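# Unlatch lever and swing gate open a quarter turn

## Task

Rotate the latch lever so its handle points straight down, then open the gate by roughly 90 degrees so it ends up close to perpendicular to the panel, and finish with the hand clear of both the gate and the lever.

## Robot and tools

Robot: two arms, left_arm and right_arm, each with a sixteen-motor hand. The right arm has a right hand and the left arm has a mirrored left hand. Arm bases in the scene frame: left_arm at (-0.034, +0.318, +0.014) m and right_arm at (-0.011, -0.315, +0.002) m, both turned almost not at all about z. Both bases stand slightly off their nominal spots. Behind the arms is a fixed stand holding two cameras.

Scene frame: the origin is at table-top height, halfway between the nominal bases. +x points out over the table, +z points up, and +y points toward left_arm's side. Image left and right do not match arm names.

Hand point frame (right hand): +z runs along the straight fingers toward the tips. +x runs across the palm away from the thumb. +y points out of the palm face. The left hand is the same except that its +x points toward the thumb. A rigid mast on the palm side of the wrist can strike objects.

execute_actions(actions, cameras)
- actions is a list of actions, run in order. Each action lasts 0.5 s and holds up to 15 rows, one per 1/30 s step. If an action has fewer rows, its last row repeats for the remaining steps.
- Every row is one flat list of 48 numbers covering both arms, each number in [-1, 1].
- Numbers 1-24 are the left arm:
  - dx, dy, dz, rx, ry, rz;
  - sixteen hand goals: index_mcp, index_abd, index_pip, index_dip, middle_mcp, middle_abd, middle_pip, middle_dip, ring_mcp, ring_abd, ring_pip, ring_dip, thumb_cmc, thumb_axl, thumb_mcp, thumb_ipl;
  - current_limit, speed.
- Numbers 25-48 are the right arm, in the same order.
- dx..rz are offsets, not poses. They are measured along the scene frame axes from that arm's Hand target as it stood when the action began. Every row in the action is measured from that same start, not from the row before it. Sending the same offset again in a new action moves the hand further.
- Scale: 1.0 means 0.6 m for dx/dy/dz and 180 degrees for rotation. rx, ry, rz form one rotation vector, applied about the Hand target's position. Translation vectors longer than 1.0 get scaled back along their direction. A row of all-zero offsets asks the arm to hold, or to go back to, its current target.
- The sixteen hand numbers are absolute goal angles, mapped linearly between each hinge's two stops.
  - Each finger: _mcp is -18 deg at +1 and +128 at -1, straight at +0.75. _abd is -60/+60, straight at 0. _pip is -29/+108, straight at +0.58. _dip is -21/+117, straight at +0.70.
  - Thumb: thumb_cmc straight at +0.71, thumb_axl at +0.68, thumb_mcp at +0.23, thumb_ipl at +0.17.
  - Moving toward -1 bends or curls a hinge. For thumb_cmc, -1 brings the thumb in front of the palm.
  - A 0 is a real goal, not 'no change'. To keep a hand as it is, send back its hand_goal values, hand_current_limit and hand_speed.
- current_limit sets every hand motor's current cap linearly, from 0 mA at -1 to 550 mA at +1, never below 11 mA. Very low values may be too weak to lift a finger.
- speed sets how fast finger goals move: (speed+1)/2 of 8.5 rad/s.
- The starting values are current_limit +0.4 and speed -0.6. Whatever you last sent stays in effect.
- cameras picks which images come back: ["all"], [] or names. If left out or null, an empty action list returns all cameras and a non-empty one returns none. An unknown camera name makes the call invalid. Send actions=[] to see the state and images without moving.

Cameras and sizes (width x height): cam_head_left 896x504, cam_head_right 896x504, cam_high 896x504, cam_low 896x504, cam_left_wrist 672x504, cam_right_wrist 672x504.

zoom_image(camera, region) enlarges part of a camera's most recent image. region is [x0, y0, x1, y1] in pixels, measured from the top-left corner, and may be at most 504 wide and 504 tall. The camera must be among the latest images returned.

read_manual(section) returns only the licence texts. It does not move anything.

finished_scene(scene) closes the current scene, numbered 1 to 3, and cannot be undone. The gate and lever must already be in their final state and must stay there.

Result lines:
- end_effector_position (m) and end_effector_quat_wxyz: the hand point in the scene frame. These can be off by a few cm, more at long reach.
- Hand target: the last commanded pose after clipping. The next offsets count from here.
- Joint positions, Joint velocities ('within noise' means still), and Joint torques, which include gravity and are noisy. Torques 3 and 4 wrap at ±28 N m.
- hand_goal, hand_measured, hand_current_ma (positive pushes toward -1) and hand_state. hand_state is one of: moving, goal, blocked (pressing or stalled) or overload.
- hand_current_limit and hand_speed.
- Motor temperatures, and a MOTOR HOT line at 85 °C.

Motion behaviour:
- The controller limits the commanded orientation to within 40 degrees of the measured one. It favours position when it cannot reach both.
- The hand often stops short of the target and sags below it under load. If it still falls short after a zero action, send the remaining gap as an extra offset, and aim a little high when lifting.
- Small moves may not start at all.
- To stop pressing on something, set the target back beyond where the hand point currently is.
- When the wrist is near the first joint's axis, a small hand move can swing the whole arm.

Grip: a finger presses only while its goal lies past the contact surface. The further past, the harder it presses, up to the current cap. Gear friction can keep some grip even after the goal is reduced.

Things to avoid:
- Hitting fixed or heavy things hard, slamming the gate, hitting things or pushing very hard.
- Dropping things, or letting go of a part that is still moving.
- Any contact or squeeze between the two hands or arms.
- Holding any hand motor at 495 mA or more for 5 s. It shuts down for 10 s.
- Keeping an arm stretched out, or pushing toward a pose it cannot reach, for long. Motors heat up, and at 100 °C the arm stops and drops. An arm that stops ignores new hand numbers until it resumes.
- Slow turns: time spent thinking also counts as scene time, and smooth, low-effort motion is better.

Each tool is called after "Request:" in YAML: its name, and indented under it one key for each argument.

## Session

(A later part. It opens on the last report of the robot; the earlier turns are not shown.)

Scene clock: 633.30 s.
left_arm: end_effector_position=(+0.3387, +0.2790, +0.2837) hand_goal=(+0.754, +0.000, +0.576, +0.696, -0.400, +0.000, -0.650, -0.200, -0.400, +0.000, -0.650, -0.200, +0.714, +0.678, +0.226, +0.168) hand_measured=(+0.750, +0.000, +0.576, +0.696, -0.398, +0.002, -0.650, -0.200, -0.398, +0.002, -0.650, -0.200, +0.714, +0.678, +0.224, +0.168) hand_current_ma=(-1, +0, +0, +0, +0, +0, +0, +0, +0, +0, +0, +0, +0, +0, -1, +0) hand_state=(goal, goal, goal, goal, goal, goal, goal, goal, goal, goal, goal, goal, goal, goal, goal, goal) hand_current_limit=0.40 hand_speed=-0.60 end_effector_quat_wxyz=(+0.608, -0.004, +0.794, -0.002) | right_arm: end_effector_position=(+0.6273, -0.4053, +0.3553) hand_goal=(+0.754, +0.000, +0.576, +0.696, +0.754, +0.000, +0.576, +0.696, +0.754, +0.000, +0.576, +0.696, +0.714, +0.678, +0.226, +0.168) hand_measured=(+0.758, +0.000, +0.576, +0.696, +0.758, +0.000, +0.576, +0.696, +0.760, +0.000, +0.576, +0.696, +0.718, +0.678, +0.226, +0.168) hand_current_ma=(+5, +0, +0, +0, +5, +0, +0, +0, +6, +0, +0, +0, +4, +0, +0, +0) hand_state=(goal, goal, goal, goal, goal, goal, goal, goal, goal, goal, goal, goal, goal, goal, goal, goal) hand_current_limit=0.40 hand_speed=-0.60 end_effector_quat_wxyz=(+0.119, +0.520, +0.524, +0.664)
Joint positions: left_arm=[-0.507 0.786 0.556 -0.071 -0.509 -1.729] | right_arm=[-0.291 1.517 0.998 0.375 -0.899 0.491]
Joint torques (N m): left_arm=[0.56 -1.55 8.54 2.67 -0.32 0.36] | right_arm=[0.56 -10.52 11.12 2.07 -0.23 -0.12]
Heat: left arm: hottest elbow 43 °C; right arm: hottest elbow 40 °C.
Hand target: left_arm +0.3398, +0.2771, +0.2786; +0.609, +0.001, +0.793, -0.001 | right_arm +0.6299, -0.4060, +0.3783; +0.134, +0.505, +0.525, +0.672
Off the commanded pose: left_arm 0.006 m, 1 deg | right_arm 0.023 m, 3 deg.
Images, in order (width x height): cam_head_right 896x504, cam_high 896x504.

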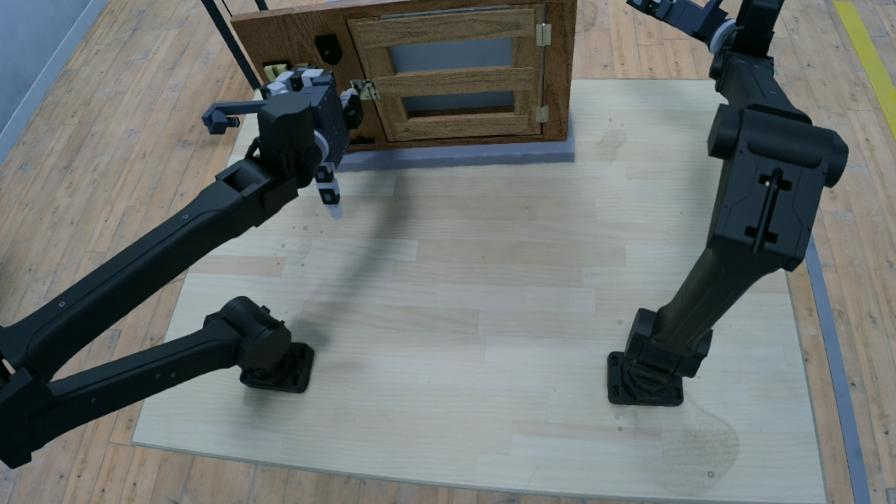

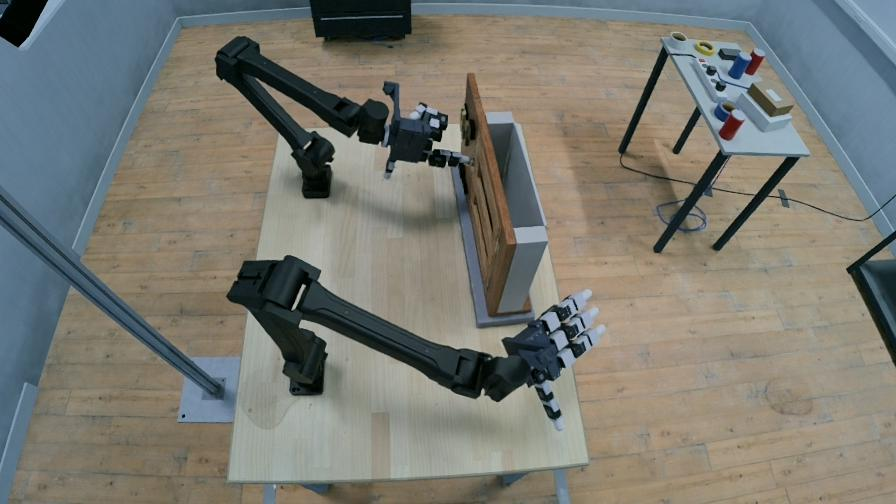

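Request:
execute_actions:
  actions:
    - [[-0.002,0.0,-0.055,0,0,0,0.754,0.02,0.576,0.696,-0.4,0,-0.65,-0.2,-0.4,0,-0.65,-0.2,0.714,0.678,0.226,0.168,0.4,-0.6,0,0,0,0,0,0,0.754,0,0.576,0.696,0.754,0,0.576,0.696,0.754,0,0.576,0.696,0.714,0.678,0.226,0.168,0.4,-0.6]]
  cameras: ["cam_high","cam_head_right"]

Request:
zoom_image:
  camera: "cam_high"
  region: [440, 140, 490, 190]

Request:
zoom_image:
  camera: "cam_head_right"
  region: [320, 50, 400, 110]

Scene clock: 643.17 s.
left_arm: end_effector_position=(+0.3391, +0.2804, +0.2666) hand_goal=(+0.754, +0.020, +0.576, +0.696, -0.400, +0.000, -0.650, -0.200, -0.400, +0.000, -0.650, -0.200, +0.714, +0.678, +0.226, +0.168) hand_measured=(+0.726, -0.024, +0.560, +0.690, -0.398, +0.002, -0.650, -0.200, -0.398, +0.002, -0.650, -0.200, +0.714, +0.678, +0.224, +0.168) hand_current_ma=(-28, -39, -9, -2, +0, +0, +0, +0, +0, +0, +0, +0, +0, +0, -1, +0) hand_state=(blocked, blocked, goal, goal, goal, goal, goal, goal, goal, goal, goal, goal, goal, goal, goal, goal) hand_current_limit=0.40 hand_speed=-0.60 end_effector_quat_wxyz=(+0.625, -0.015, +0.780, -0.007) | right_arm: end_effector_position=(+0.6273, -0.4053, +0.3553) hand_goal=(+0.754, +0.000, +0.576, +0.696, +0.754, +0.000, +0.576, +0.696, +0.754, +0.000, +0.576, +0.696, +0.714, +0.678, +0.226, +0.168) hand_measured=(+0.758, +0.000, +0.576, +0.696, +0.758, +0.000, +0.576, +0.696, +0.760, +0.000, +0.576, +0.696, +0.718, +0.678, +0.226, +0.168) hand_current_ma=(+5, +0, +0, +0, +5, +0, +0, +0, +6, +0, +0, +0, +4, +0, +0, +0) hand_state=(goal, goal, goal, goal, goal, goal, goal, goal, goal, goal, goal, goal, goal, goal, goal, goal) hand_current_limit=0.40 hand_speed=-0.60 end_effector_quat_wxyz=(+0.119, +0.520, +0.524, +0.664)
Joint positions: left_arm=[-0.507 0.804 0.493 0.057 -0.522 -1.729] | right_arm=[-0.291 1.517 0.998 0.375 -0.899 0.491]
Joint torques (N m): left_arm=[-0.15 -0.38 7.34 2.02 0.11 0.35] | right_arm=[0.56 -10.58 11.14 2.09 -0.23 -0.12]
Heat: left arm: hottest elbow 41 °C; right arm: hottest elbow 40 °C.
Hand target: left_arm +0.3386, +0.2771, +0.2457; +0.609, +0.001, +0.793, -0.001 | right_arm +0.6299, -0.4060, +0.3783; +0.134, +0.505, +0.525, +0.672
Off the commanded pose: left_arm 0.021 m, 3 deg | right_arm 0.023 m, 3 deg.
Images, in order (width x height): cam_head_right 896x504, cam_high 896x504.

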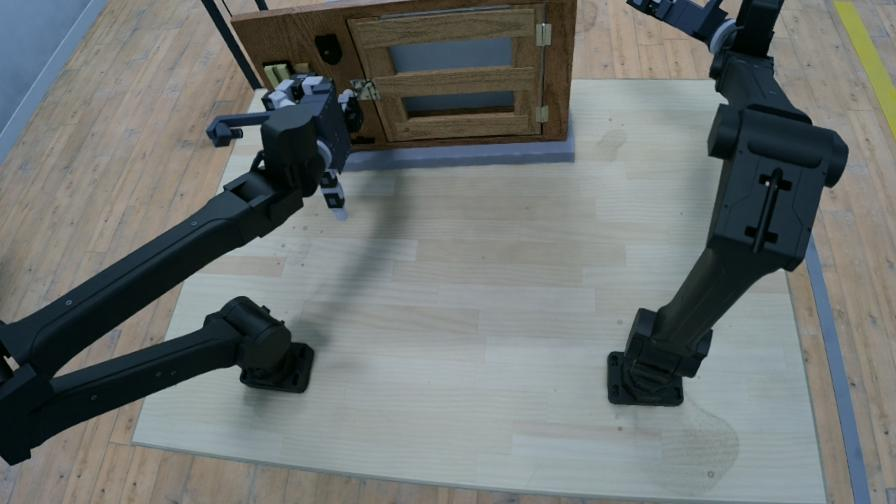

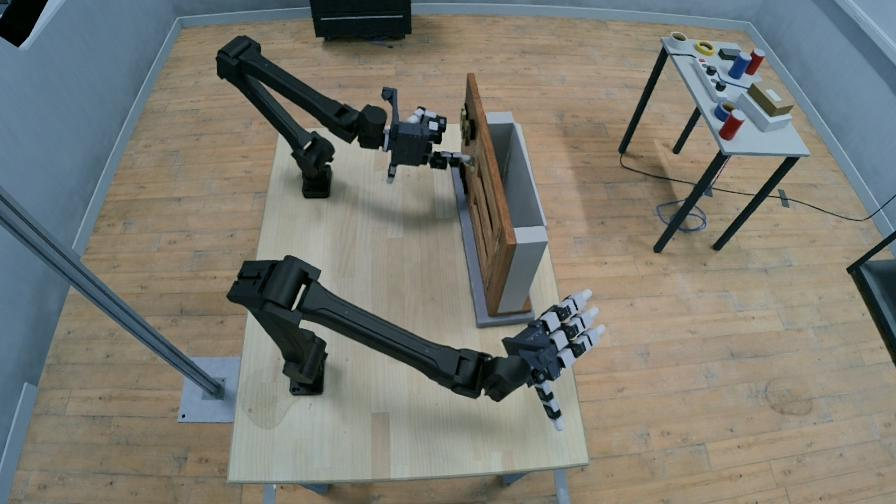

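Scaled by 10.080 from the camera's 896x504 image, which has a finer 1280x720 frame.

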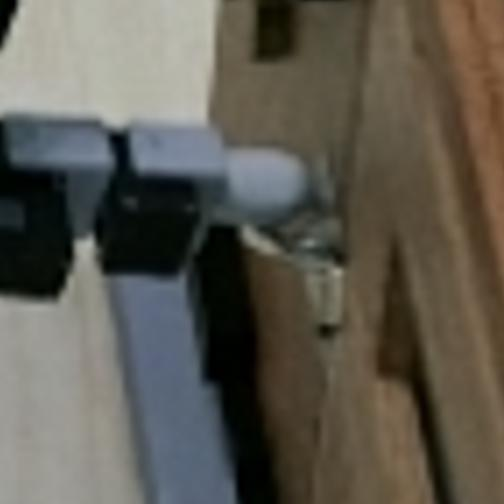

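Scaled by 6.300 from the camera's 896x504 image, which has a finer 1280x720 frame.

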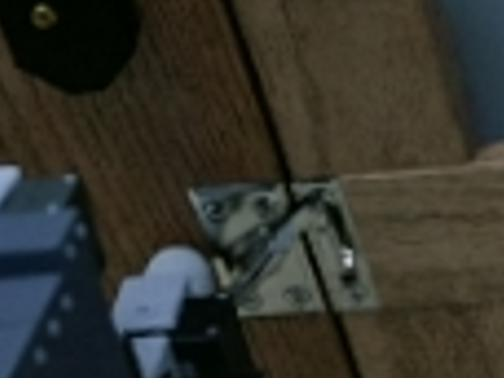

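Request:
execute_actions:
  actions:
    - [[-0.01,-0.015,-0.045,0,0,0,0.754,0.04,0.576,0.696,-0.4,0,-0.65,-0.2,-0.4,0,-0.65,-0.2,0.714,0.678,0.226,0.168,0.4,-0.6,0,0,0,0,0,0,0.754,0,0.576,0.696,0.754,0,0.576,0.696,0.754,0,0.576,0.696,0.714,0.678,0.226,0.168,0.4,-0.6]]
  cameras: ["cam_high","cam_head_right"]

Request:
zoom_image:
  camera: "cam_high"
  region: [440, 140, 490, 190]

Request:
zoom_image:
  camera: "cam_head_right"
  region: [320, 50, 400, 110]

Scene clock: 652.20 s.
left_arm: end_effector_position=(+0.3322, +0.2717, +0.2197) hand_goal=(+0.754, +0.040, +0.576, +0.696, -0.400, +0.000, -0.650, -0.200, -0.400, +0.000, -0.650, -0.200, +0.714, +0.678, +0.226, +0.168) hand_measured=(+0.752, +0.042, +0.574, +0.694, -0.398, +0.002, -0.650, -0.200, -0.398, +0.002, -0.650, -0.200, +0.714, +0.678, +0.224, +0.168) hand_current_ma=(+0, +0, +0, +0, +0, +0, +0, +0, +0, +0, +0, +0, +0, +0, -1, +0) hand_state=(goal, goal, goal, goal, goal, goal, goal, goal, goal, goal, goal, goal, goal, goal, goal, goal) hand_current_limit=0.40 hand_speed=-0.60 end_effector_quat_wxyz=(+0.604, +0.003, +0.797, +0.007) | right_arm: end_effector_position=(+0.6273, -0.4053, +0.3553) hand_goal=(+0.754, +0.000, +0.576, +0.696, +0.754, +0.000, +0.576, +0.696, +0.754, +0.000, +0.576, +0.696, +0.714, +0.678, +0.226, +0.168) hand_measured=(+0.758, +0.000, +0.576, +0.696, +0.758, +0.000, +0.576, +0.696, +0.760, +0.000, +0.576, +0.696, +0.718, +0.678, +0.226, +0.168) hand_current_ma=(+5, +0, +0, +0, +5, +0, +0, +0, +6, +0, +0, +0, +4, +0, +0, +0) hand_state=(goal, goal, goal, goal, goal, goal, goal, goal, goal, goal, goal, goal, goal, goal, goal, goal) hand_current_limit=0.40 hand_speed=-0.60 end_effector_quat_wxyz=(+0.119, +0.520, +0.524, +0.664)
Joint positions: left_arm=[-0.55 0.876 0.419 0.135 -0.555 -1.729] | right_arm=[-0.291 1.517 0.998 0.375 -0.899 0.491]
Joint torques (N m): left_arm=[0.03 -2.26 8.42 2.66 -0.31 0.18] | right_arm=[0.62 -10.52 11.12 2.09 -0.23 -0.12]
Heat: left arm: hottest elbow 40 °C; right arm: hottest elbow 40 °C.
Hand target: left_arm +0.3326, +0.2681, +0.2187; +0.609, +0.001, +0.793, -0.001 | right_arm +0.6299, -0.4060, +0.3783; +0.134, +0.505, +0.525, +0.672
Off the commanded pose: left_arm 0.004 m, 1 deg | right_arm 0.023 m, 3 deg.
Images, in order (width x height): cam_head_right 896x504, cam_high 896x504.

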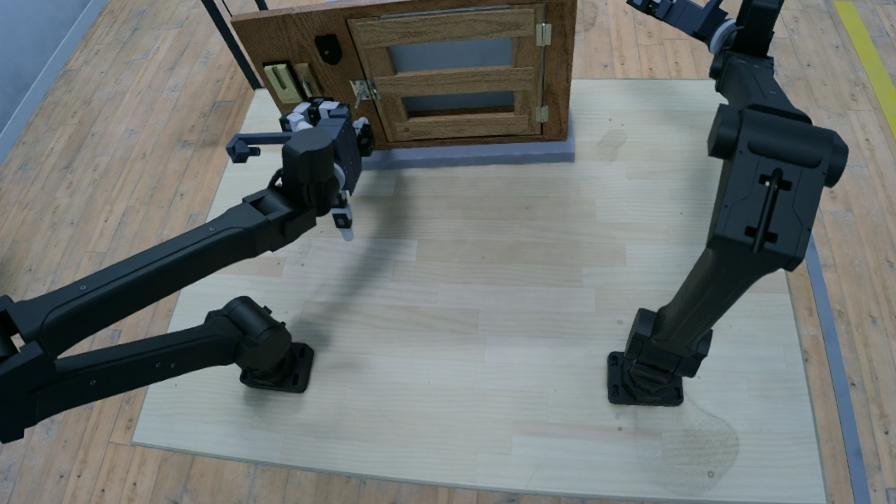

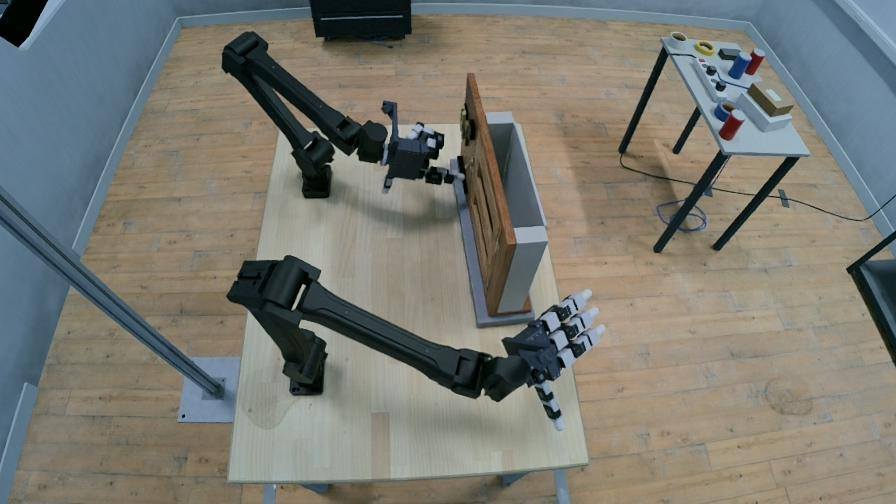

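Scaled by 10.080 from the camera's 896x504 image, which has a finer 1280x720 frame.

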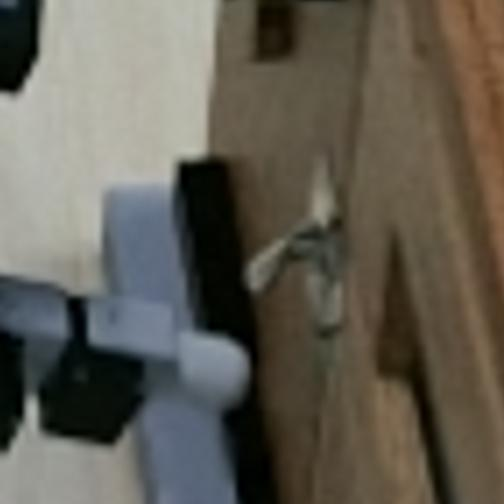

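Scaled by 6.300 from the camera's 896x504 image, which has a finer 1280x720 frame.

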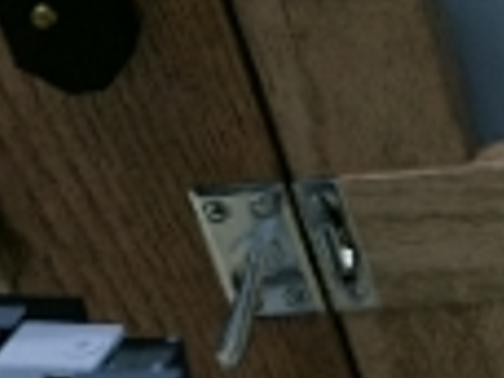

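Request:
execute_actions:
  actions:
    - [[-0.03,0.0,0,0,0,0,0.754,0.0,0.576,0.696,-0.4,0,-0.65,-0.2,-0.4,0,-0.65,-0.2,0.714,0.678,0.226,0.168,0.4,-0.6,0,0,0,0,0,0,0.754,0,0.576,0.696,0.754,0,0.576,0.696,0.754,0,0.576,0.696,0.714,0.678,0.226,0.168,0.4,-0.6]]
    - [[0,0.075,0.02,0,0,0,0.754,0.0,0.576,0.696,-0.4,0,-0.65,-0.2,-0.4,0,-0.65,-0.2,0.714,0.678,0.226,0.168,0.4,-0.6,0,0,0,0,0,0,0.754,0,0.576,0.696,0.754,0,0.576,0.696,0.754,0,0.576,0.696,0.714,0.678,0.226,0.168,0.4,-0.6]]
    - [[0.0,0.0,0.09,0,0,0,0.754,0.0,0.576,0.696,-0.4,0,-0.65,-0.2,-0.4,0,-0.65,-0.2,0.714,0.678,0.226,0.168,0.4,-0.6,0,0,0,0,0,0,0.754,0,0.576,0.696,0.754,0,0.576,0.696,0.754,0,0.576,0.696,0.714,0.678,0.226,0.168,0.4,-0.6]]

Scene clock: 665.80 s.
left_arm: end_effector_position=(+0.3038, +0.3152, +0.2490) hand_goal=(+0.754, +0.000, +0.576, +0.696, -0.400, +0.000, -0.650, -0.200, -0.400, +0.000, -0.650, -0.200, +0.714, +0.678, +0.226, +0.168) hand_measured=(+0.754, +0.010, +0.574, +0.694, -0.398, +0.002, -0.650, -0.200, -0.398, +0.002, -0.650, -0.200, +0.714, +0.678, +0.224, +0.168) hand_current_ma=(+0, +3, +0, +0, +0, +0, +0, +0, +0, +0, +0, +0, +0, +0, -1, +0) hand_state=(goal, goal, goal, goal, goal, goal, goal, goal, goal, goal, goal, goal, goal, goal, goal, goal) hand_current_limit=0.40 hand_speed=-0.60 end_effector_quat_wxyz=(+0.590, +0.004, +0.808, +0.004) | right_arm: end_effector_position=(+0.6273, -0.4053, +0.3553) hand_goal=(+0.754, +0.000, +0.576, +0.696, +0.754, +0.000, +0.576, +0.696, +0.754, +0.000, +0.576, +0.696, +0.714, +0.678, +0.226, +0.168) hand_measured=(+0.758, +0.000, +0.576, +0.696, +0.758, +0.000, +0.576, +0.696, +0.760, +0.000, +0.576, +0.696, +0.718, +0.678, +0.226, +0.168) hand_current_ma=(+5, +0, +0, +0, +5, +0, +0, +0, +6, +0, +0, +0, +4, +0, +0, +0) hand_state=(goal, goal, goal, goal, goal, goal, goal, goal, goal, goal, goal, goal, goal, goal, goal, goal) hand_current_limit=0.40 hand_speed=-0.60 end_effector_quat_wxyz=(+0.119, +0.520, +0.524, +0.664)
Joint positions: left_arm=[-0.433 0.628 0.431 -0.144 -0.432 -1.707] | right_arm=[-0.291 1.517 0.998 0.375 -0.899 0.491]
Joint torques (N m): left_arm=[1.26 -0.44 14.67 1.5 -0.2 0.45] | right_arm=[0.56 -10.58 11.12 2.07 -0.22 -0.12]
Heat: left arm: hottest elbow 40 °C; right arm: hottest elbow 40 °C.
Hand target: left_arm +0.3146, +0.3131, +0.2846; +0.609, +0.001, +0.793, -0.001 | right_arm +0.6299, -0.4060, +0.3783; +0.134, +0.505, +0.525, +0.672
Off the commanded pose: left_arm 0.037 m, 3 deg | right_arm 0.023 m, 3 deg.

Request:
execute_actions:
  actions:
    - [[0.058,-0.01,0.01,0,0,0,0.754,0.0,0.576,0.696,-0.4,0,-0.65,-0.2,-0.4,0,-0.65,-0.2,0.714,0.678,0.226,0.168,0.4,-0.6,0,0,0,0,0,0,0.754,0,0.576,0.696,0.754,0,0.576,0.696,0.754,0,0.576,0.696,0.714,0.678,0.226,0.168,0.4,-0.6]]
  cameras: ["cam_high","cam_head_right"]

Request:
zoom_image:
  camera: "cam_high"
  region: [440, 140, 490, 190]

Request:
zoom_image:
  camera: "cam_head_right"
  region: [320, 50, 400, 110]

Scene clock: 676.17 s.
left_arm: end_effector_position=(+0.3292, +0.3103, +0.2490) hand_goal=(+0.754, +0.000, +0.576, +0.696, -0.400, +0.000, -0.650, -0.200, -0.400, +0.000, -0.650, -0.200, +0.714, +0.678, +0.226, +0.168) hand_measured=(+0.754, +0.010, +0.574, +0.694, -0.398, +0.002, -0.650, -0.200, -0.398, +0.002, -0.650, -0.200, +0.714, +0.678, +0.224, +0.168) hand_current_ma=(+0, +3, +0, +0, +0, +0, +0, +0, +0, +0, +0, +0, +0, +0, -1, +0) hand_state=(goal, goal, goal, goal, goal, goal, goal, goal, goal, goal, goal, goal, goal, goal, goal, goal) hand_current_limit=0.40 hand_speed=-0.60 end_effector_quat_wxyz=(+0.578, +0.007, +0.816, +0.006) | right_arm: end_effector_position=(+0.6273, -0.4053, +0.3553) hand_goal=(+0.754, +0.000, +0.576, +0.696, +0.754, +0.000, +0.576, +0.696, +0.754, +0.000, +0.576, +0.696, +0.714, +0.678, +0.226, +0.168) hand_measured=(+0.758, +0.000, +0.576, +0.696, +0.758, +0.000, +0.576, +0.696, +0.760, +0.000, +0.576, +0.696, +0.718, +0.678, +0.226, +0.168) hand_current_ma=(+5, +0, +0, +0, +5, +0, +0, +0, +6, +0, +0, +0, +4, +0, +0, +0) hand_state=(goal, goal, goal, goal, goal, goal, goal, goal, goal, goal, goal, goal, goal, goal, goal, goal) hand_current_limit=0.40 hand_speed=-0.60 end_effector_quat_wxyz=(+0.119, +0.520, +0.524, +0.664)
Joint positions: left_arm=[-0.4 0.741 0.483 -0.109 -0.398 -1.699] | right_arm=[-0.291 1.517 0.998 0.375 -0.899 0.491]
Joint torques (N m): left_arm=[1.38 -0.97 15.09 2.92 -0.2 0.48] | right_arm=[0.62 -10.46 11.12 2.1 -0.22 -0.12]
Heat: left arm: hottest elbow 43 °C; right arm: hottest elbow 40 °C.
Hand target: left_arm +0.3494, +0.3071, +0.2907; +0.609, +0.001, +0.793, -0.001 | right_arm +0.6299, -0.4060, +0.3783; +0.134, +0.505, +0.525, +0.672
Off the commanded pose: left_arm 0.046 m, 4 deg | right_arm 0.023 m, 3 deg.
Images, in order (width x height): cam_head_right 896x504, cam_high 896x504.

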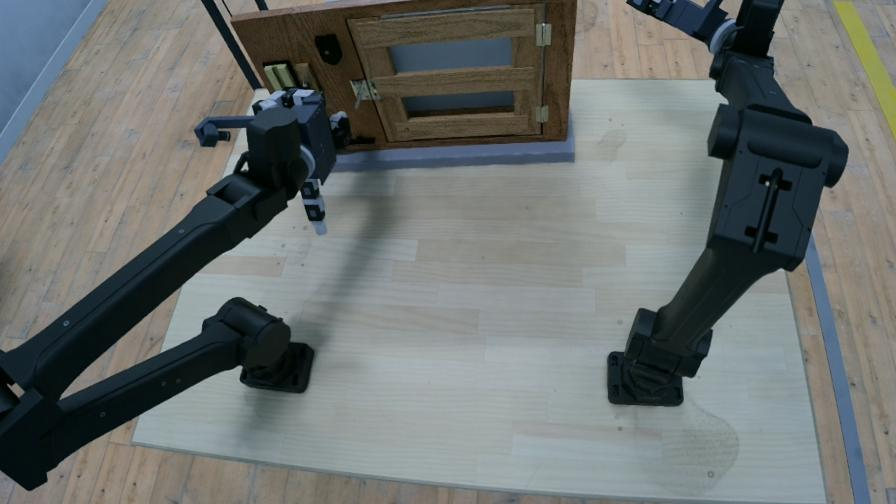

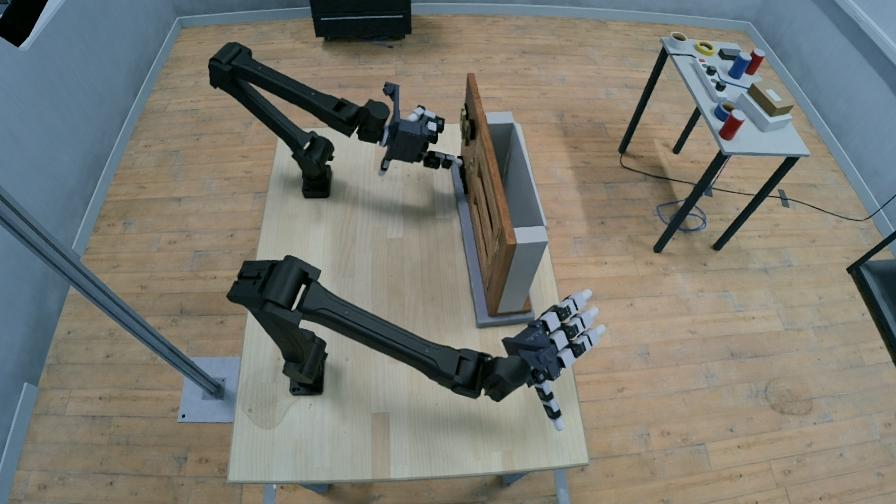

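Scaled by 10.080 from the camera's 896x504 image, which has a finer 1280x720 frame.

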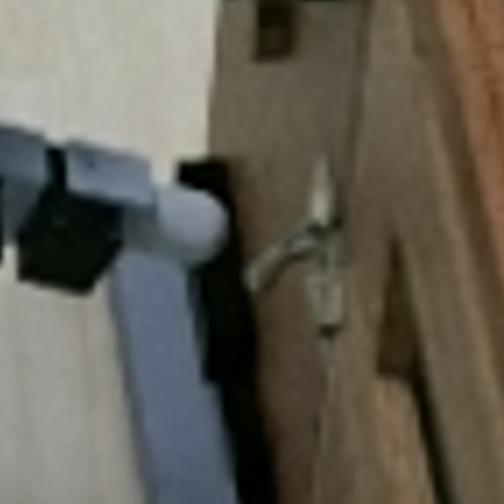

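Scaled by 6.300 from the camera's 896x504 image, which has a finer 1280x720 frame.

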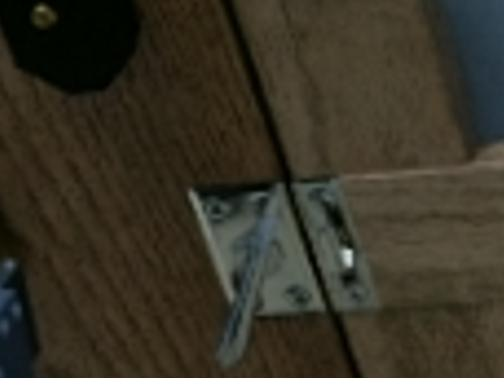

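Request:
execute_actions:
  actions:
    - [[0.03,0.0,0.01,0,0,0,0.754,0.0,0.576,0.696,-0.4,0,-0.65,-0.2,-0.4,0,-0.65,-0.2,0.714,0.678,0.226,0.168,0.4,-0.6,0,0,0,0,0,0,0.754,0,0.576,0.696,0.754,0,0.576,0.696,0.754,0,0.576,0.696,0.714,0.678,0.226,0.168,0.4,-0.6]]
    - [[0.0,-0.03,0.0,0,0,0,0.754,0.0,0.576,0.696,-0.4,0,-0.65,-0.2,-0.4,0,-0.65,-0.2,0.714,0.678,0.226,0.168,0.4,-0.6,0,0,0,0,0,0,0.754,0,0.576,0.696,0.754,0,0.576,0.696,0.754,0,0.576,0.696,0.714,0.678,0.226,0.168,0.4,-0.6]]
  cameras: ["cam_high","cam_head_right"]

Request:
zoom_image:
  camera: "cam_high"
  region: [440, 140, 490, 190]

Request:
zoom_image:
  camera: "cam_head_right"
  region: [320, 50, 400, 110]

Scene clock: 689.50 s.
left_arm: end_effector_position=(+0.3478, +0.3016, +0.2571) hand_goal=(+0.754, +0.000, +0.576, +0.696, -0.400, +0.000, -0.650, -0.200, -0.400, +0.000, -0.650, -0.200, +0.714, +0.678, +0.226, +0.168) hand_measured=(+0.738, +0.008, +0.566, +0.692, -0.398, +0.002, -0.650, -0.200, -0.398, +0.002, -0.650, -0.200, +0.714, +0.678, +0.224, +0.168) hand_current_ma=(-10, +2, -3, -1, +0, +0, +0, +0, +0, +0, +0, +0, +0, +0, -1, +0) hand_state=(goal, goal, goal, goal, goal, goal, goal, goal, goal, goal, goal, goal, goal, goal, goal, goal) hand_current_limit=0.40 hand_speed=-0.60 end_effector_quat_wxyz=(+0.577, +0.008, +0.816, +0.017) | right_arm: end_effector_position=(+0.6273, -0.4053, +0.3553) hand_goal=(+0.754, +0.000, +0.576, +0.696, +0.754, +0.000, +0.576, +0.696, +0.754, +0.000, +0.576, +0.696, +0.714, +0.678, +0.226, +0.168) hand_measured=(+0.758, +0.000, +0.576, +0.696, +0.758, +0.000, +0.576, +0.696, +0.760, +0.000, +0.576, +0.696, +0.718, +0.678, +0.226, +0.168) hand_current_ma=(+5, +0, +0, +0, +5, +0, +0, +0, +6, +0, +0, +0, +4, +0, +0, +0) hand_state=(goal, goal, goal, goal, goal, goal, goal, goal, goal, goal, goal, goal, goal, goal, goal, goal) hand_current_limit=0.40 hand_speed=-0.60 end_effector_quat_wxyz=(+0.119, +0.520, +0.524, +0.664)
Joint positions: left_arm=[-0.412 0.824 0.535 -0.085 -0.425 -1.691] | right_arm=[-0.291 1.517 0.998 0.375 -0.899 0.491]
Joint torques (N m): left_arm=[-0.44 -1.49 15.04 2.88 -0.32 0.27] | right_arm=[0.56 -10.52 11.12 2.1 -0.23 -0.12]
Heat: left arm: hottest elbow 43 °C; right arm: hottest elbow 40 °C.
Hand target: left_arm +0.3675, +0.2891, +0.2966; +0.609, +0.001, +0.793, +0.000 | right_arm +0.6299, -0.4060, +0.3783; +0.134, +0.505, +0.525, +0.672
Off the commanded pose: left_arm 0.046 m, 5 deg | right_arm 0.023 m, 3 deg.
Images, in order (width x height): cam_head_right 896x504, cam_high 896x504.

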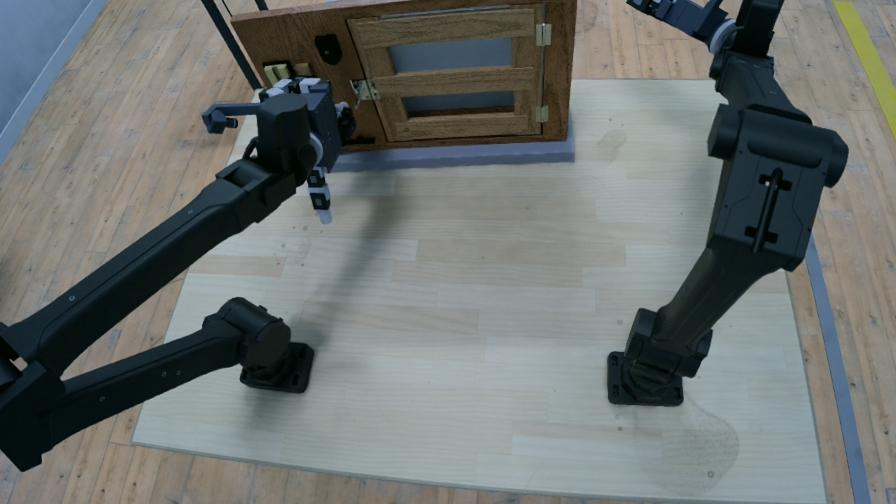

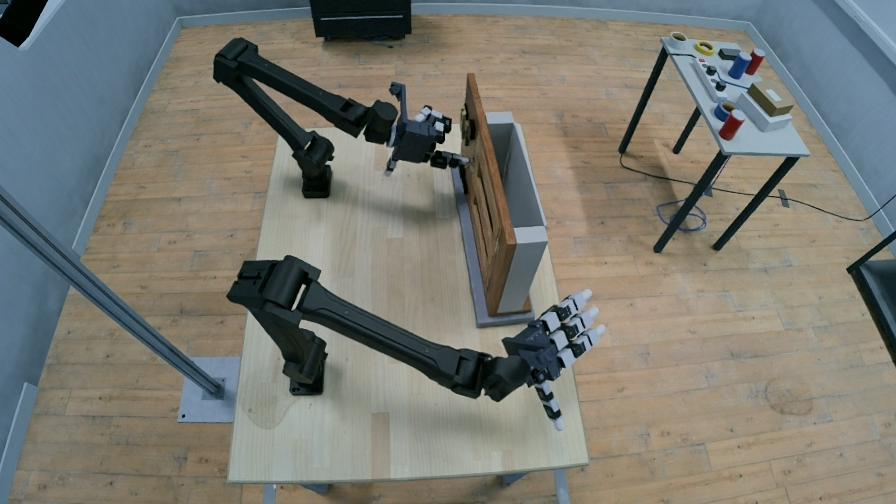

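Scaled by 10.080 from the camera's 896x504 image, which has a finer 1280x720 frame.

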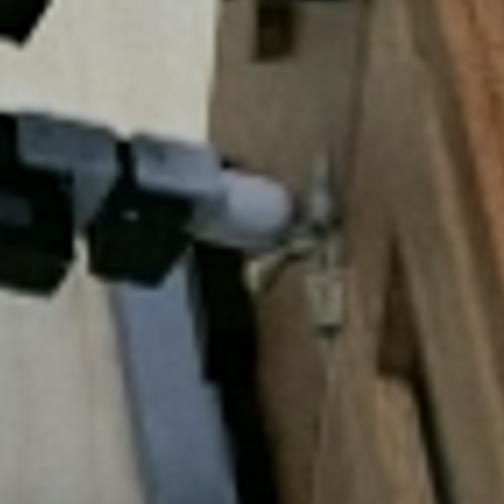

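Scaled by 6.300 from the camera's 896x504 image, which has a finer 1280x720 frame.

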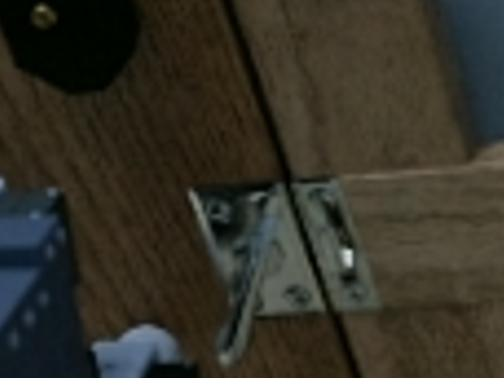

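Request:
execute_actions:
  actions:
    - [[-0.02,0.0,0.0,0,0,0,0.754,0.0,0.576,0.696,-0.4,0,-0.65,-0.2,-0.4,0,-0.65,-0.2,0.714,0.678,0.226,0.168,0.4,-0.6,0,0,0,0,0,0,0.754,0,0.576,0.696,0.754,0,0.576,0.696,0.754,0,0.576,0.696,0.714,0.678,0.226,0.168,0.4,-0.6]]
    - [[0.0,-0.03,0.0,0,0,0,0.754,0.0,0.576,0.696,-0.4,0,-0.65,-0.2,-0.4,0,-0.65,-0.2,0.714,0.678,0.226,0.168,0.4,-0.6,0,0,0,0,0,0,0.754,0,0.576,0.696,0.754,0,0.576,0.696,0.754,0,0.576,0.696,0.714,0.678,0.226,0.168,0.4,-0.6]]
  cameras: ["cam_high","cam_head_right"]

Request:
zoom_image:
  camera: "cam_high"
  region: [440, 140, 490, 190]

Request:
zoom_image:
  camera: "cam_head_right"
  region: [320, 50, 400, 110]

Scene clock: 703.10 s.
left_arm: end_effector_position=(+0.3398, +0.2856, +0.2623) hand_goal=(+0.754, +0.000, +0.576, +0.696, -0.400, +0.000, -0.650, -0.200, -0.400, +0.000, -0.650, -0.200, +0.714, +0.678, +0.226, +0.168) hand_measured=(+0.738, +0.002, +0.566, +0.692, -0.398, +0.002, -0.650, -0.200, -0.398, +0.002, -0.650, -0.200, +0.714, +0.678, +0.224, +0.168) hand_current_ma=(-11, +0, -4, -1, +0, +0, +0, +0, +0, +0, +0, +0, +0, +0, -1, +0) hand_state=(goal, goal, goal, goal, goal, goal, goal, goal, goal, goal, goal, goal, goal, goal, goal, goal) hand_current_limit=0.40 hand_speed=-0.60 end_effector_quat_wxyz=(+0.584, +0.014, +0.811, +0.023) | right_arm: end_effector_position=(+0.6273, -0.4053, +0.3553) hand_goal=(+0.754, +0.000, +0.576, +0.696, +0.754, +0.000, +0.576, +0.696, +0.754, +0.000, +0.576, +0.696, +0.714, +0.678, +0.226, +0.168) hand_measured=(+0.758, +0.000, +0.576, +0.696, +0.758, +0.000, +0.576, +0.696, +0.760, +0.000, +0.576, +0.696, +0.718, +0.678, +0.226, +0.168) hand_current_ma=(+5, +0, +0, +0, +5, +0, +0, +0, +6, +0, +0, +0, +4, +0, +0, +0) hand_state=(goal, goal, goal, goal, goal, goal, goal, goal, goal, goal, goal, goal, goal, goal, goal, goal) hand_current_limit=0.40 hand_speed=-0.60 end_effector_quat_wxyz=(+0.119, +0.520, +0.524, +0.664)
Joint positions: left_arm=[-0.489 0.82 0.535 -0.085 -0.502 -1.698] | right_arm=[-0.291 1.517 0.998 0.375 -0.899 0.491]
Joint torques (N m): left_arm=[-0.44 -1.61 14.95 2.28 -0.31 0.03] | right_arm=[0.56 -10.52 11.12 2.09 -0.23 -0.12]
Heat: left arm: hottest elbow 45 °C; right arm: hottest elbow 40 °C.
Hand target: left_arm +0.3554, +0.2711, +0.2967; +0.609, +0.001, +0.793, -0.001 | right_arm +0.6299, -0.4060, +0.3783; +0.134, +0.505, +0.525, +0.672
Off the commanded pose: left_arm 0.040 m, 5 deg | right_arm 0.023 m, 3 deg.
Images, in order (width x height): cam_head_right 896x504, cam_high 896x504.

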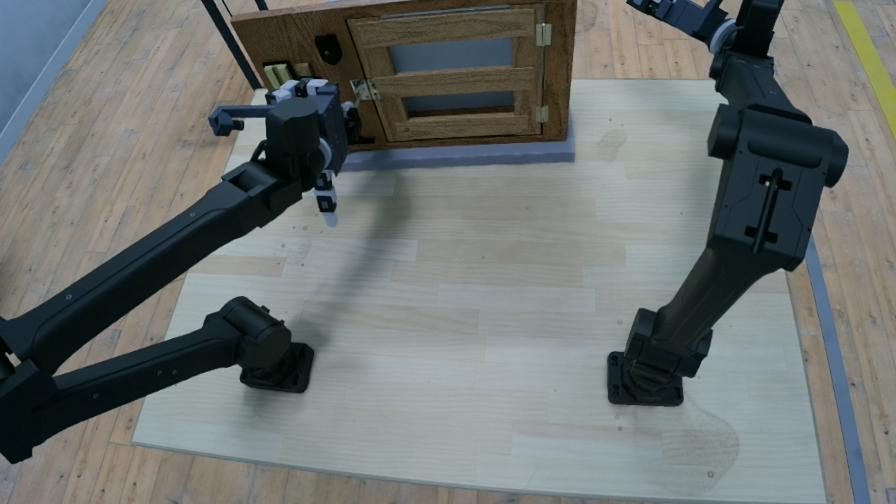

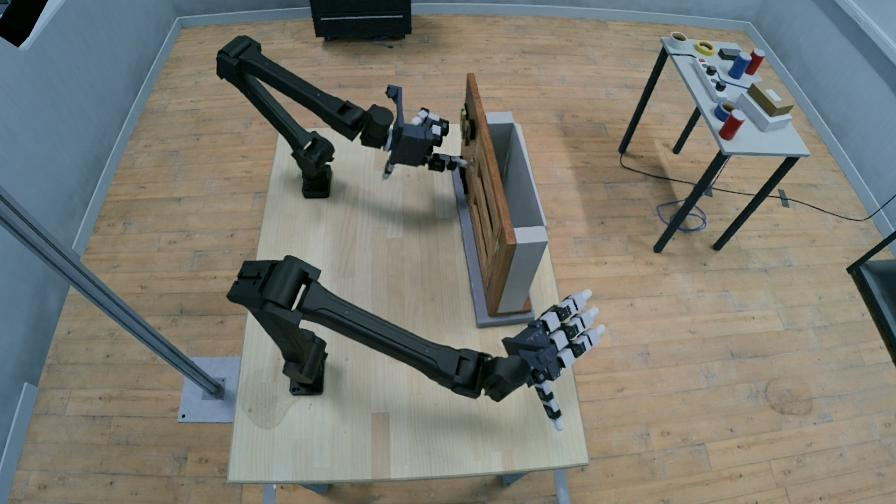

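Scaled by 10.080 from the camera's 896x504 image, which has a finer 1280x720 frame.

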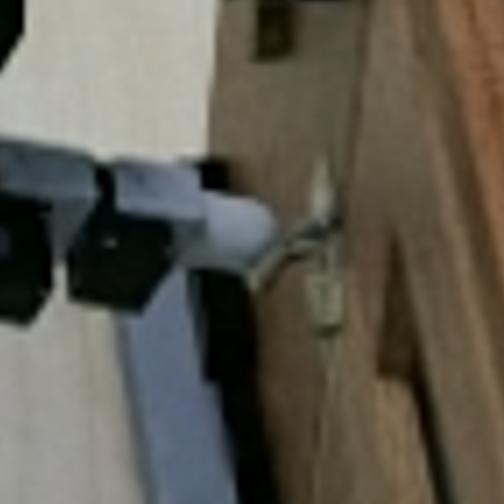

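Scaled by 6.300 from the camera's 896x504 image, which has a finer 1280x720 frame.

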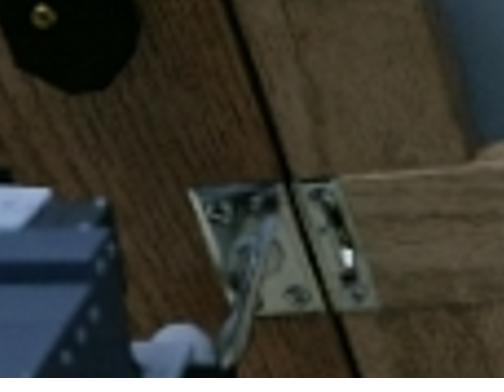

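Request:
execute_actions:
  actions:
    - [[0.0,-0.03,-0.02,0,0,0,0.754,0.0,0.576,0.696,-0.4,0,-0.65,-0.2,-0.4,0,-0.65,-0.2,0.714,0.678,0.226,0.168,0.4,-0.6,0,0,0,0,0,0,0.754,0,0.576,0.696,0.754,0,0.576,0.696,0.754,0,0.576,0.696,0.714,0.678,0.226,0.168,0.4,-0.6]]
  cameras: ["cam_high","cam_head_right"]

Request:
zoom_image:
  camera: "cam_high"
  region: [440, 140, 490, 190]

Request:
zoom_image:
  camera: "cam_head_right"
  region: [320, 50, 400, 110]

Scene clock: 713.67 s.
left_arm: end_effector_position=(+0.3406, +0.2665, +0.2513) hand_goal=(+0.754, +0.000, +0.576, +0.696, -0.400, +0.000, -0.650, -0.200, -0.400, +0.000, -0.650, -0.200, +0.714, +0.678, +0.226, +0.168) hand_measured=(+0.752, +0.012, +0.574, +0.694, -0.398, +0.002, -0.650, -0.200, -0.398, +0.002, -0.650, -0.200, +0.714, +0.678, +0.224, +0.168) hand_current_ma=(+0, +4, +0, +0, +0, +0, +0, +0, +0, +0, +0, +0, +0, +0, -1, +0) hand_state=(goal, goal, goal, goal, goal, goal, goal, goal, goal, goal, goal, goal, goal, goal, goal, goal) hand_current_limit=0.40 hand_speed=-0.60 end_effector_quat_wxyz=(+0.581, +0.018, +0.813, +0.025) | right_arm: end_effector_position=(+0.6273, -0.4053, +0.3553) hand_goal=(+0.754, +0.000, +0.576, +0.696, +0.754, +0.000, +0.576, +0.696, +0.754, +0.000, +0.576, +0.696, +0.714, +0.678, +0.226, +0.168) hand_measured=(+0.758, +0.000, +0.576, +0.696, +0.758, +0.000, +0.576, +0.696, +0.760, +0.000, +0.576, +0.696, +0.718, +0.678, +0.226, +0.168) hand_current_ma=(+5, +0, +0, +0, +5, +0, +0, +0, +6, +0, +0, +0, +4, +0, +0, +0) hand_state=(goal, goal, goal, goal, goal, goal, goal, goal, goal, goal, goal, goal, goal, goal, goal, goal) hand_current_limit=0.40 hand_speed=-0.60 end_effector_quat_wxyz=(+0.119, +0.520, +0.524, +0.664)
Joint positions: left_arm=[-0.55 0.873 0.535 -0.054 -0.556 -1.721] | right_arm=[-0.291 1.517 0.998 0.375 -0.899 0.491]
Joint torques (N m): left_arm=[-0.09 -2.61 14.08 2.69 -0.32 0.07] | right_arm=[0.62 -10.58 11.14 2.09 -0.22 -0.12]
Heat: left arm: hottest elbow 47 °C; right arm: hottest elbow 40 °C.
Hand target: left_arm +0.3555, +0.2532, +0.2846; +0.609, +0.001, +0.793, +0.000 | right_arm +0.6299, -0.4060, +0.3783; +0.134, +0.505, +0.525, +0.672
Off the commanded pose: left_arm 0.039 m, 5 deg | right_arm 0.023 m, 3 deg.
Images, in order (width x height): cam_head_right 896x504, cam_high 896x504.

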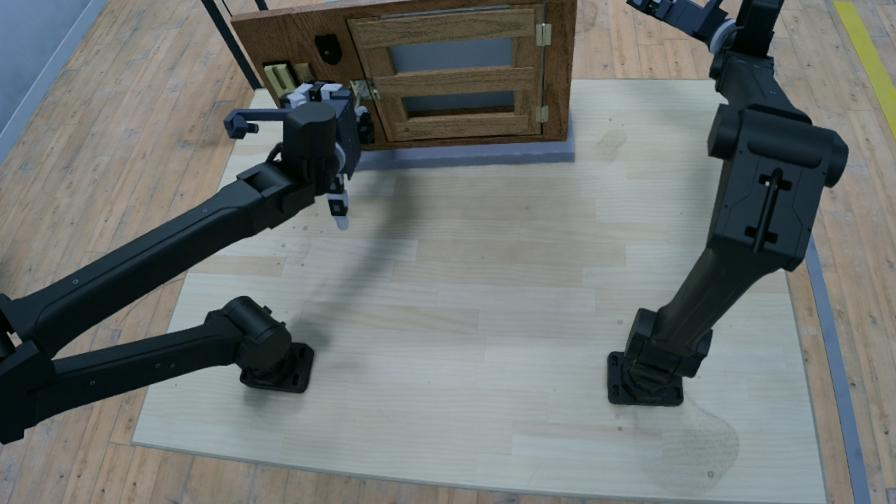

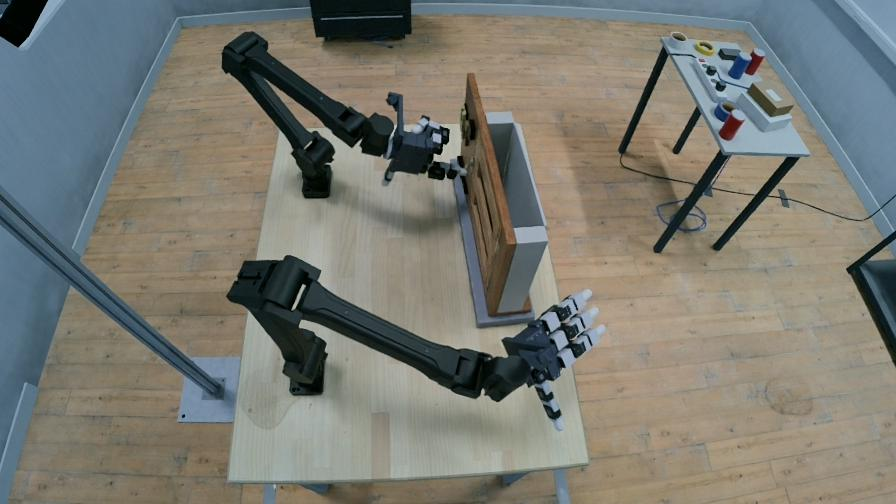

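Scaled by 10.080 from the camera's 896x504 image, which has a finer 1280x720 frame.

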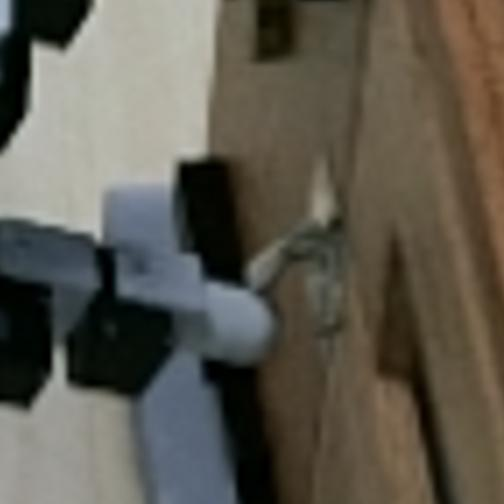

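Scaled by 6.300 from the camera's 896x504 image, which has a finer 1280x720 frame.

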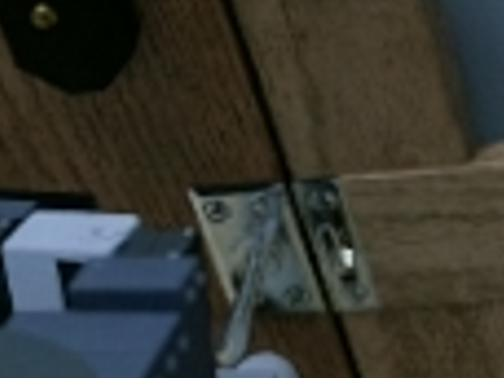

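Request:
execute_actions:
  actions:
    - [[-0.05,0.0,0,0,0,0,0.754,0.0,0.576,0.696,-0.4,0,-0.65,-0.2,-0.4,0,-0.65,-0.2,0.714,0.678,0.226,0.168,0.4,-0.6,0,0,0,0,0,0,0.754,0,0.576,0.696,0.754,0,0.576,0.696,0.754,0,0.576,0.696,0.714,0.678,0.226,0.168,0.4,-0.6]]
    - [[0,0.07,0.06,0,0,0,0.754,0.0,0.576,0.696,-0.4,0,-0.65,-0.2,-0.4,0,-0.65,-0.2,0.714,0.678,0.226,0.168,0.4,-0.6,0,0,0,0,0,0,0.754,0,0.576,0.696,0.754,0,0.576,0.696,0.754,0,0.576,0.696,0.714,0.678,0.226,0.168,0.4,-0.6]]
    - [[0.04,0.0,0.01,0,0,0,0.754,0.0,0.576,0.696,-0.4,0,-0.65,-0.2,-0.4,0,-0.65,-0.2,0.714,0.678,0.226,0.168,0.4,-0.6,0,0,0,0,0,0,0.754,0,0.576,0.696,0.754,0,0.576,0.696,0.754,0,0.576,0.696,0.714,0.678,0.226,0.168,0.4,-0.6]]
  cameras: ["cam_high","cam_head_right"]

Request:
zoom_image:
  camera: "cam_high"
  region: [440, 140, 490, 190]

Request:
zoom_image:
  camera: "cam_head_right"
  region: [320, 50, 400, 110]

Scene clock: 733.57 s.
left_arm: end_effector_position=(+0.3325, +0.2982, +0.2852) hand_goal=(+0.754, +0.000, +0.576, +0.696, -0.400, +0.000, -0.650, -0.200, -0.400, +0.000, -0.650, -0.200, +0.714, +0.678, +0.226, +0.168) hand_measured=(+0.754, +0.010, +0.578, +0.696, -0.398, +0.002, -0.650, -0.200, -0.398, +0.002, -0.650, -0.200, +0.714, +0.678, +0.224, +0.168) hand_current_ma=(+0, +3, +0, +0, +0, +0, +0, +0, +0, +0, +0, +0, +0, +0, -1, +0) hand_state=(goal, goal, goal, goal, goal, goal, goal, goal, goal, goal, goal, goal, goal, goal, goal, goal) hand_current_limit=0.40 hand_speed=-0.60 end_effector_quat_wxyz=(+0.580, +0.007, +0.815, +0.007) | right_arm: end_effector_position=(+0.6273, -0.4053, +0.3553) hand_goal=(+0.754, +0.000, +0.576, +0.696, +0.754, +0.000, +0.576, +0.696, +0.754, +0.000, +0.576, +0.696, +0.714, +0.678, +0.226, +0.168) hand_measured=(+0.758, +0.000, +0.576, +0.696, +0.758, +0.000, +0.576, +0.696, +0.760, +0.000, +0.576, +0.696, +0.718, +0.678, +0.226, +0.168) hand_current_ma=(+5, +0, +0, +0, +5, +0, +0, +0, +6, +0, +0, +0, +4, +0, +0, +0) hand_state=(goal, goal, goal, goal, goal, goal, goal, goal, goal, goal, goal, goal, goal, goal, goal, goal) hand_current_limit=0.40 hand_speed=-0.60 end_effector_quat_wxyz=(+0.119, +0.520, +0.524, +0.664)
Joint positions: left_arm=[-0.443 0.743 0.579 -0.206 -0.44 -1.713] | right_arm=[-0.291 1.517 0.998 0.375 -0.899 0.491]
Joint torques (N m): left_arm=[1.38 -0.97 15.19 2.63 -0.22 0.44] | right_arm=[0.62 -10.52 11.12 2.07 -0.23 -0.12]
Heat: left arm: hottest elbow 47 °C; right arm: hottest elbow 41 °C.
Hand target: left_arm +0.3494, +0.2953, +0.3266; +0.609, +0.001, +0.793, +0.000 | right_arm +0.6299, -0.4060, +0.3783; +0.134, +0.505, +0.525, +0.672
Off the commanded pose: left_arm 0.045 m, 4 deg | right_arm 0.023 m, 3 deg.
Images, in order (width x height): cam_head_right 896x504, cam_high 896x504.

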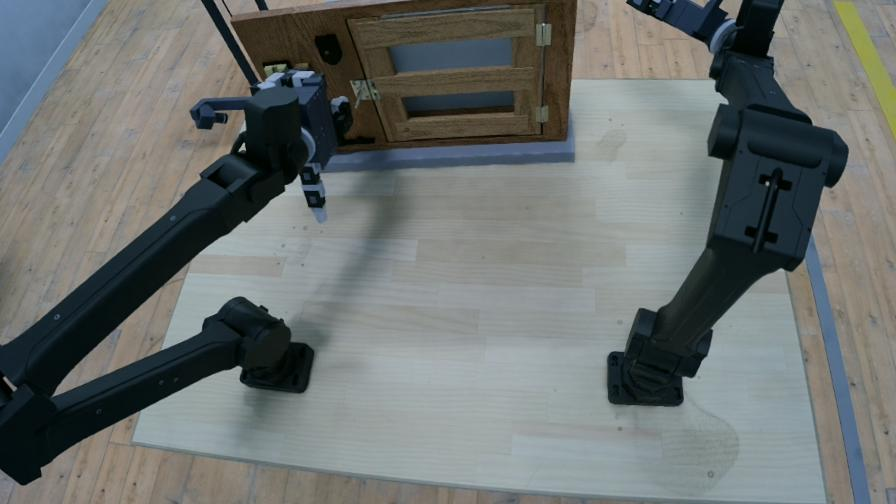

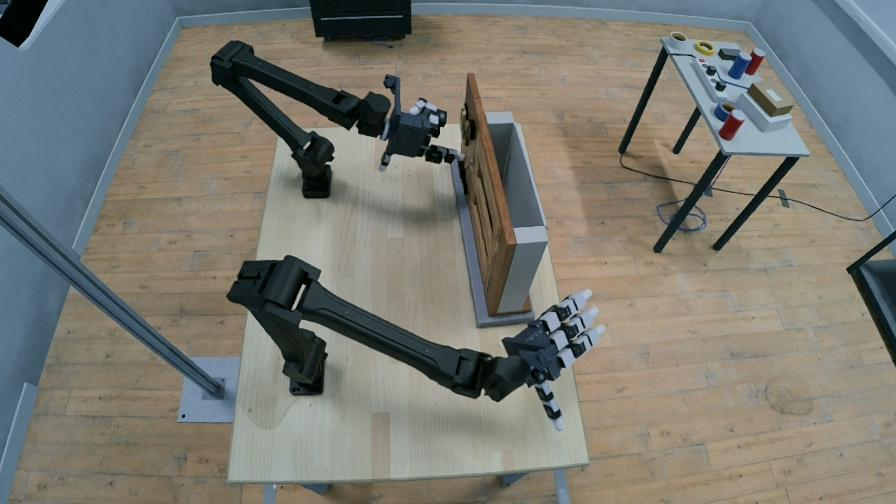

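Scaled by 10.080 from the camera's 896x504 image, which has a finer 1280x720 frame.

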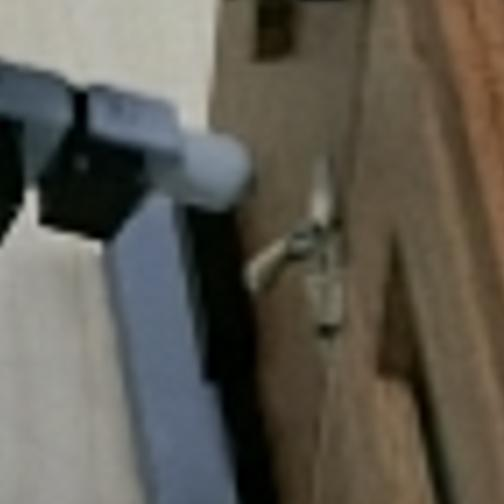

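Scaled by 6.300 from the camera's 896x504 image, which has a finer 1280x720 frame.

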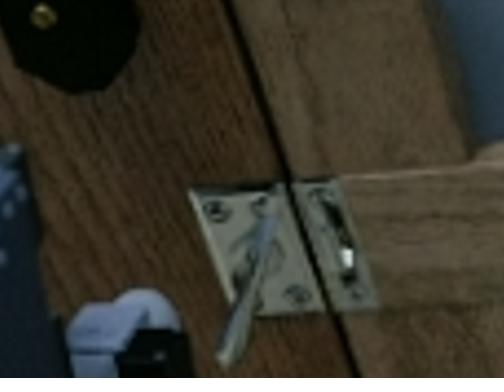

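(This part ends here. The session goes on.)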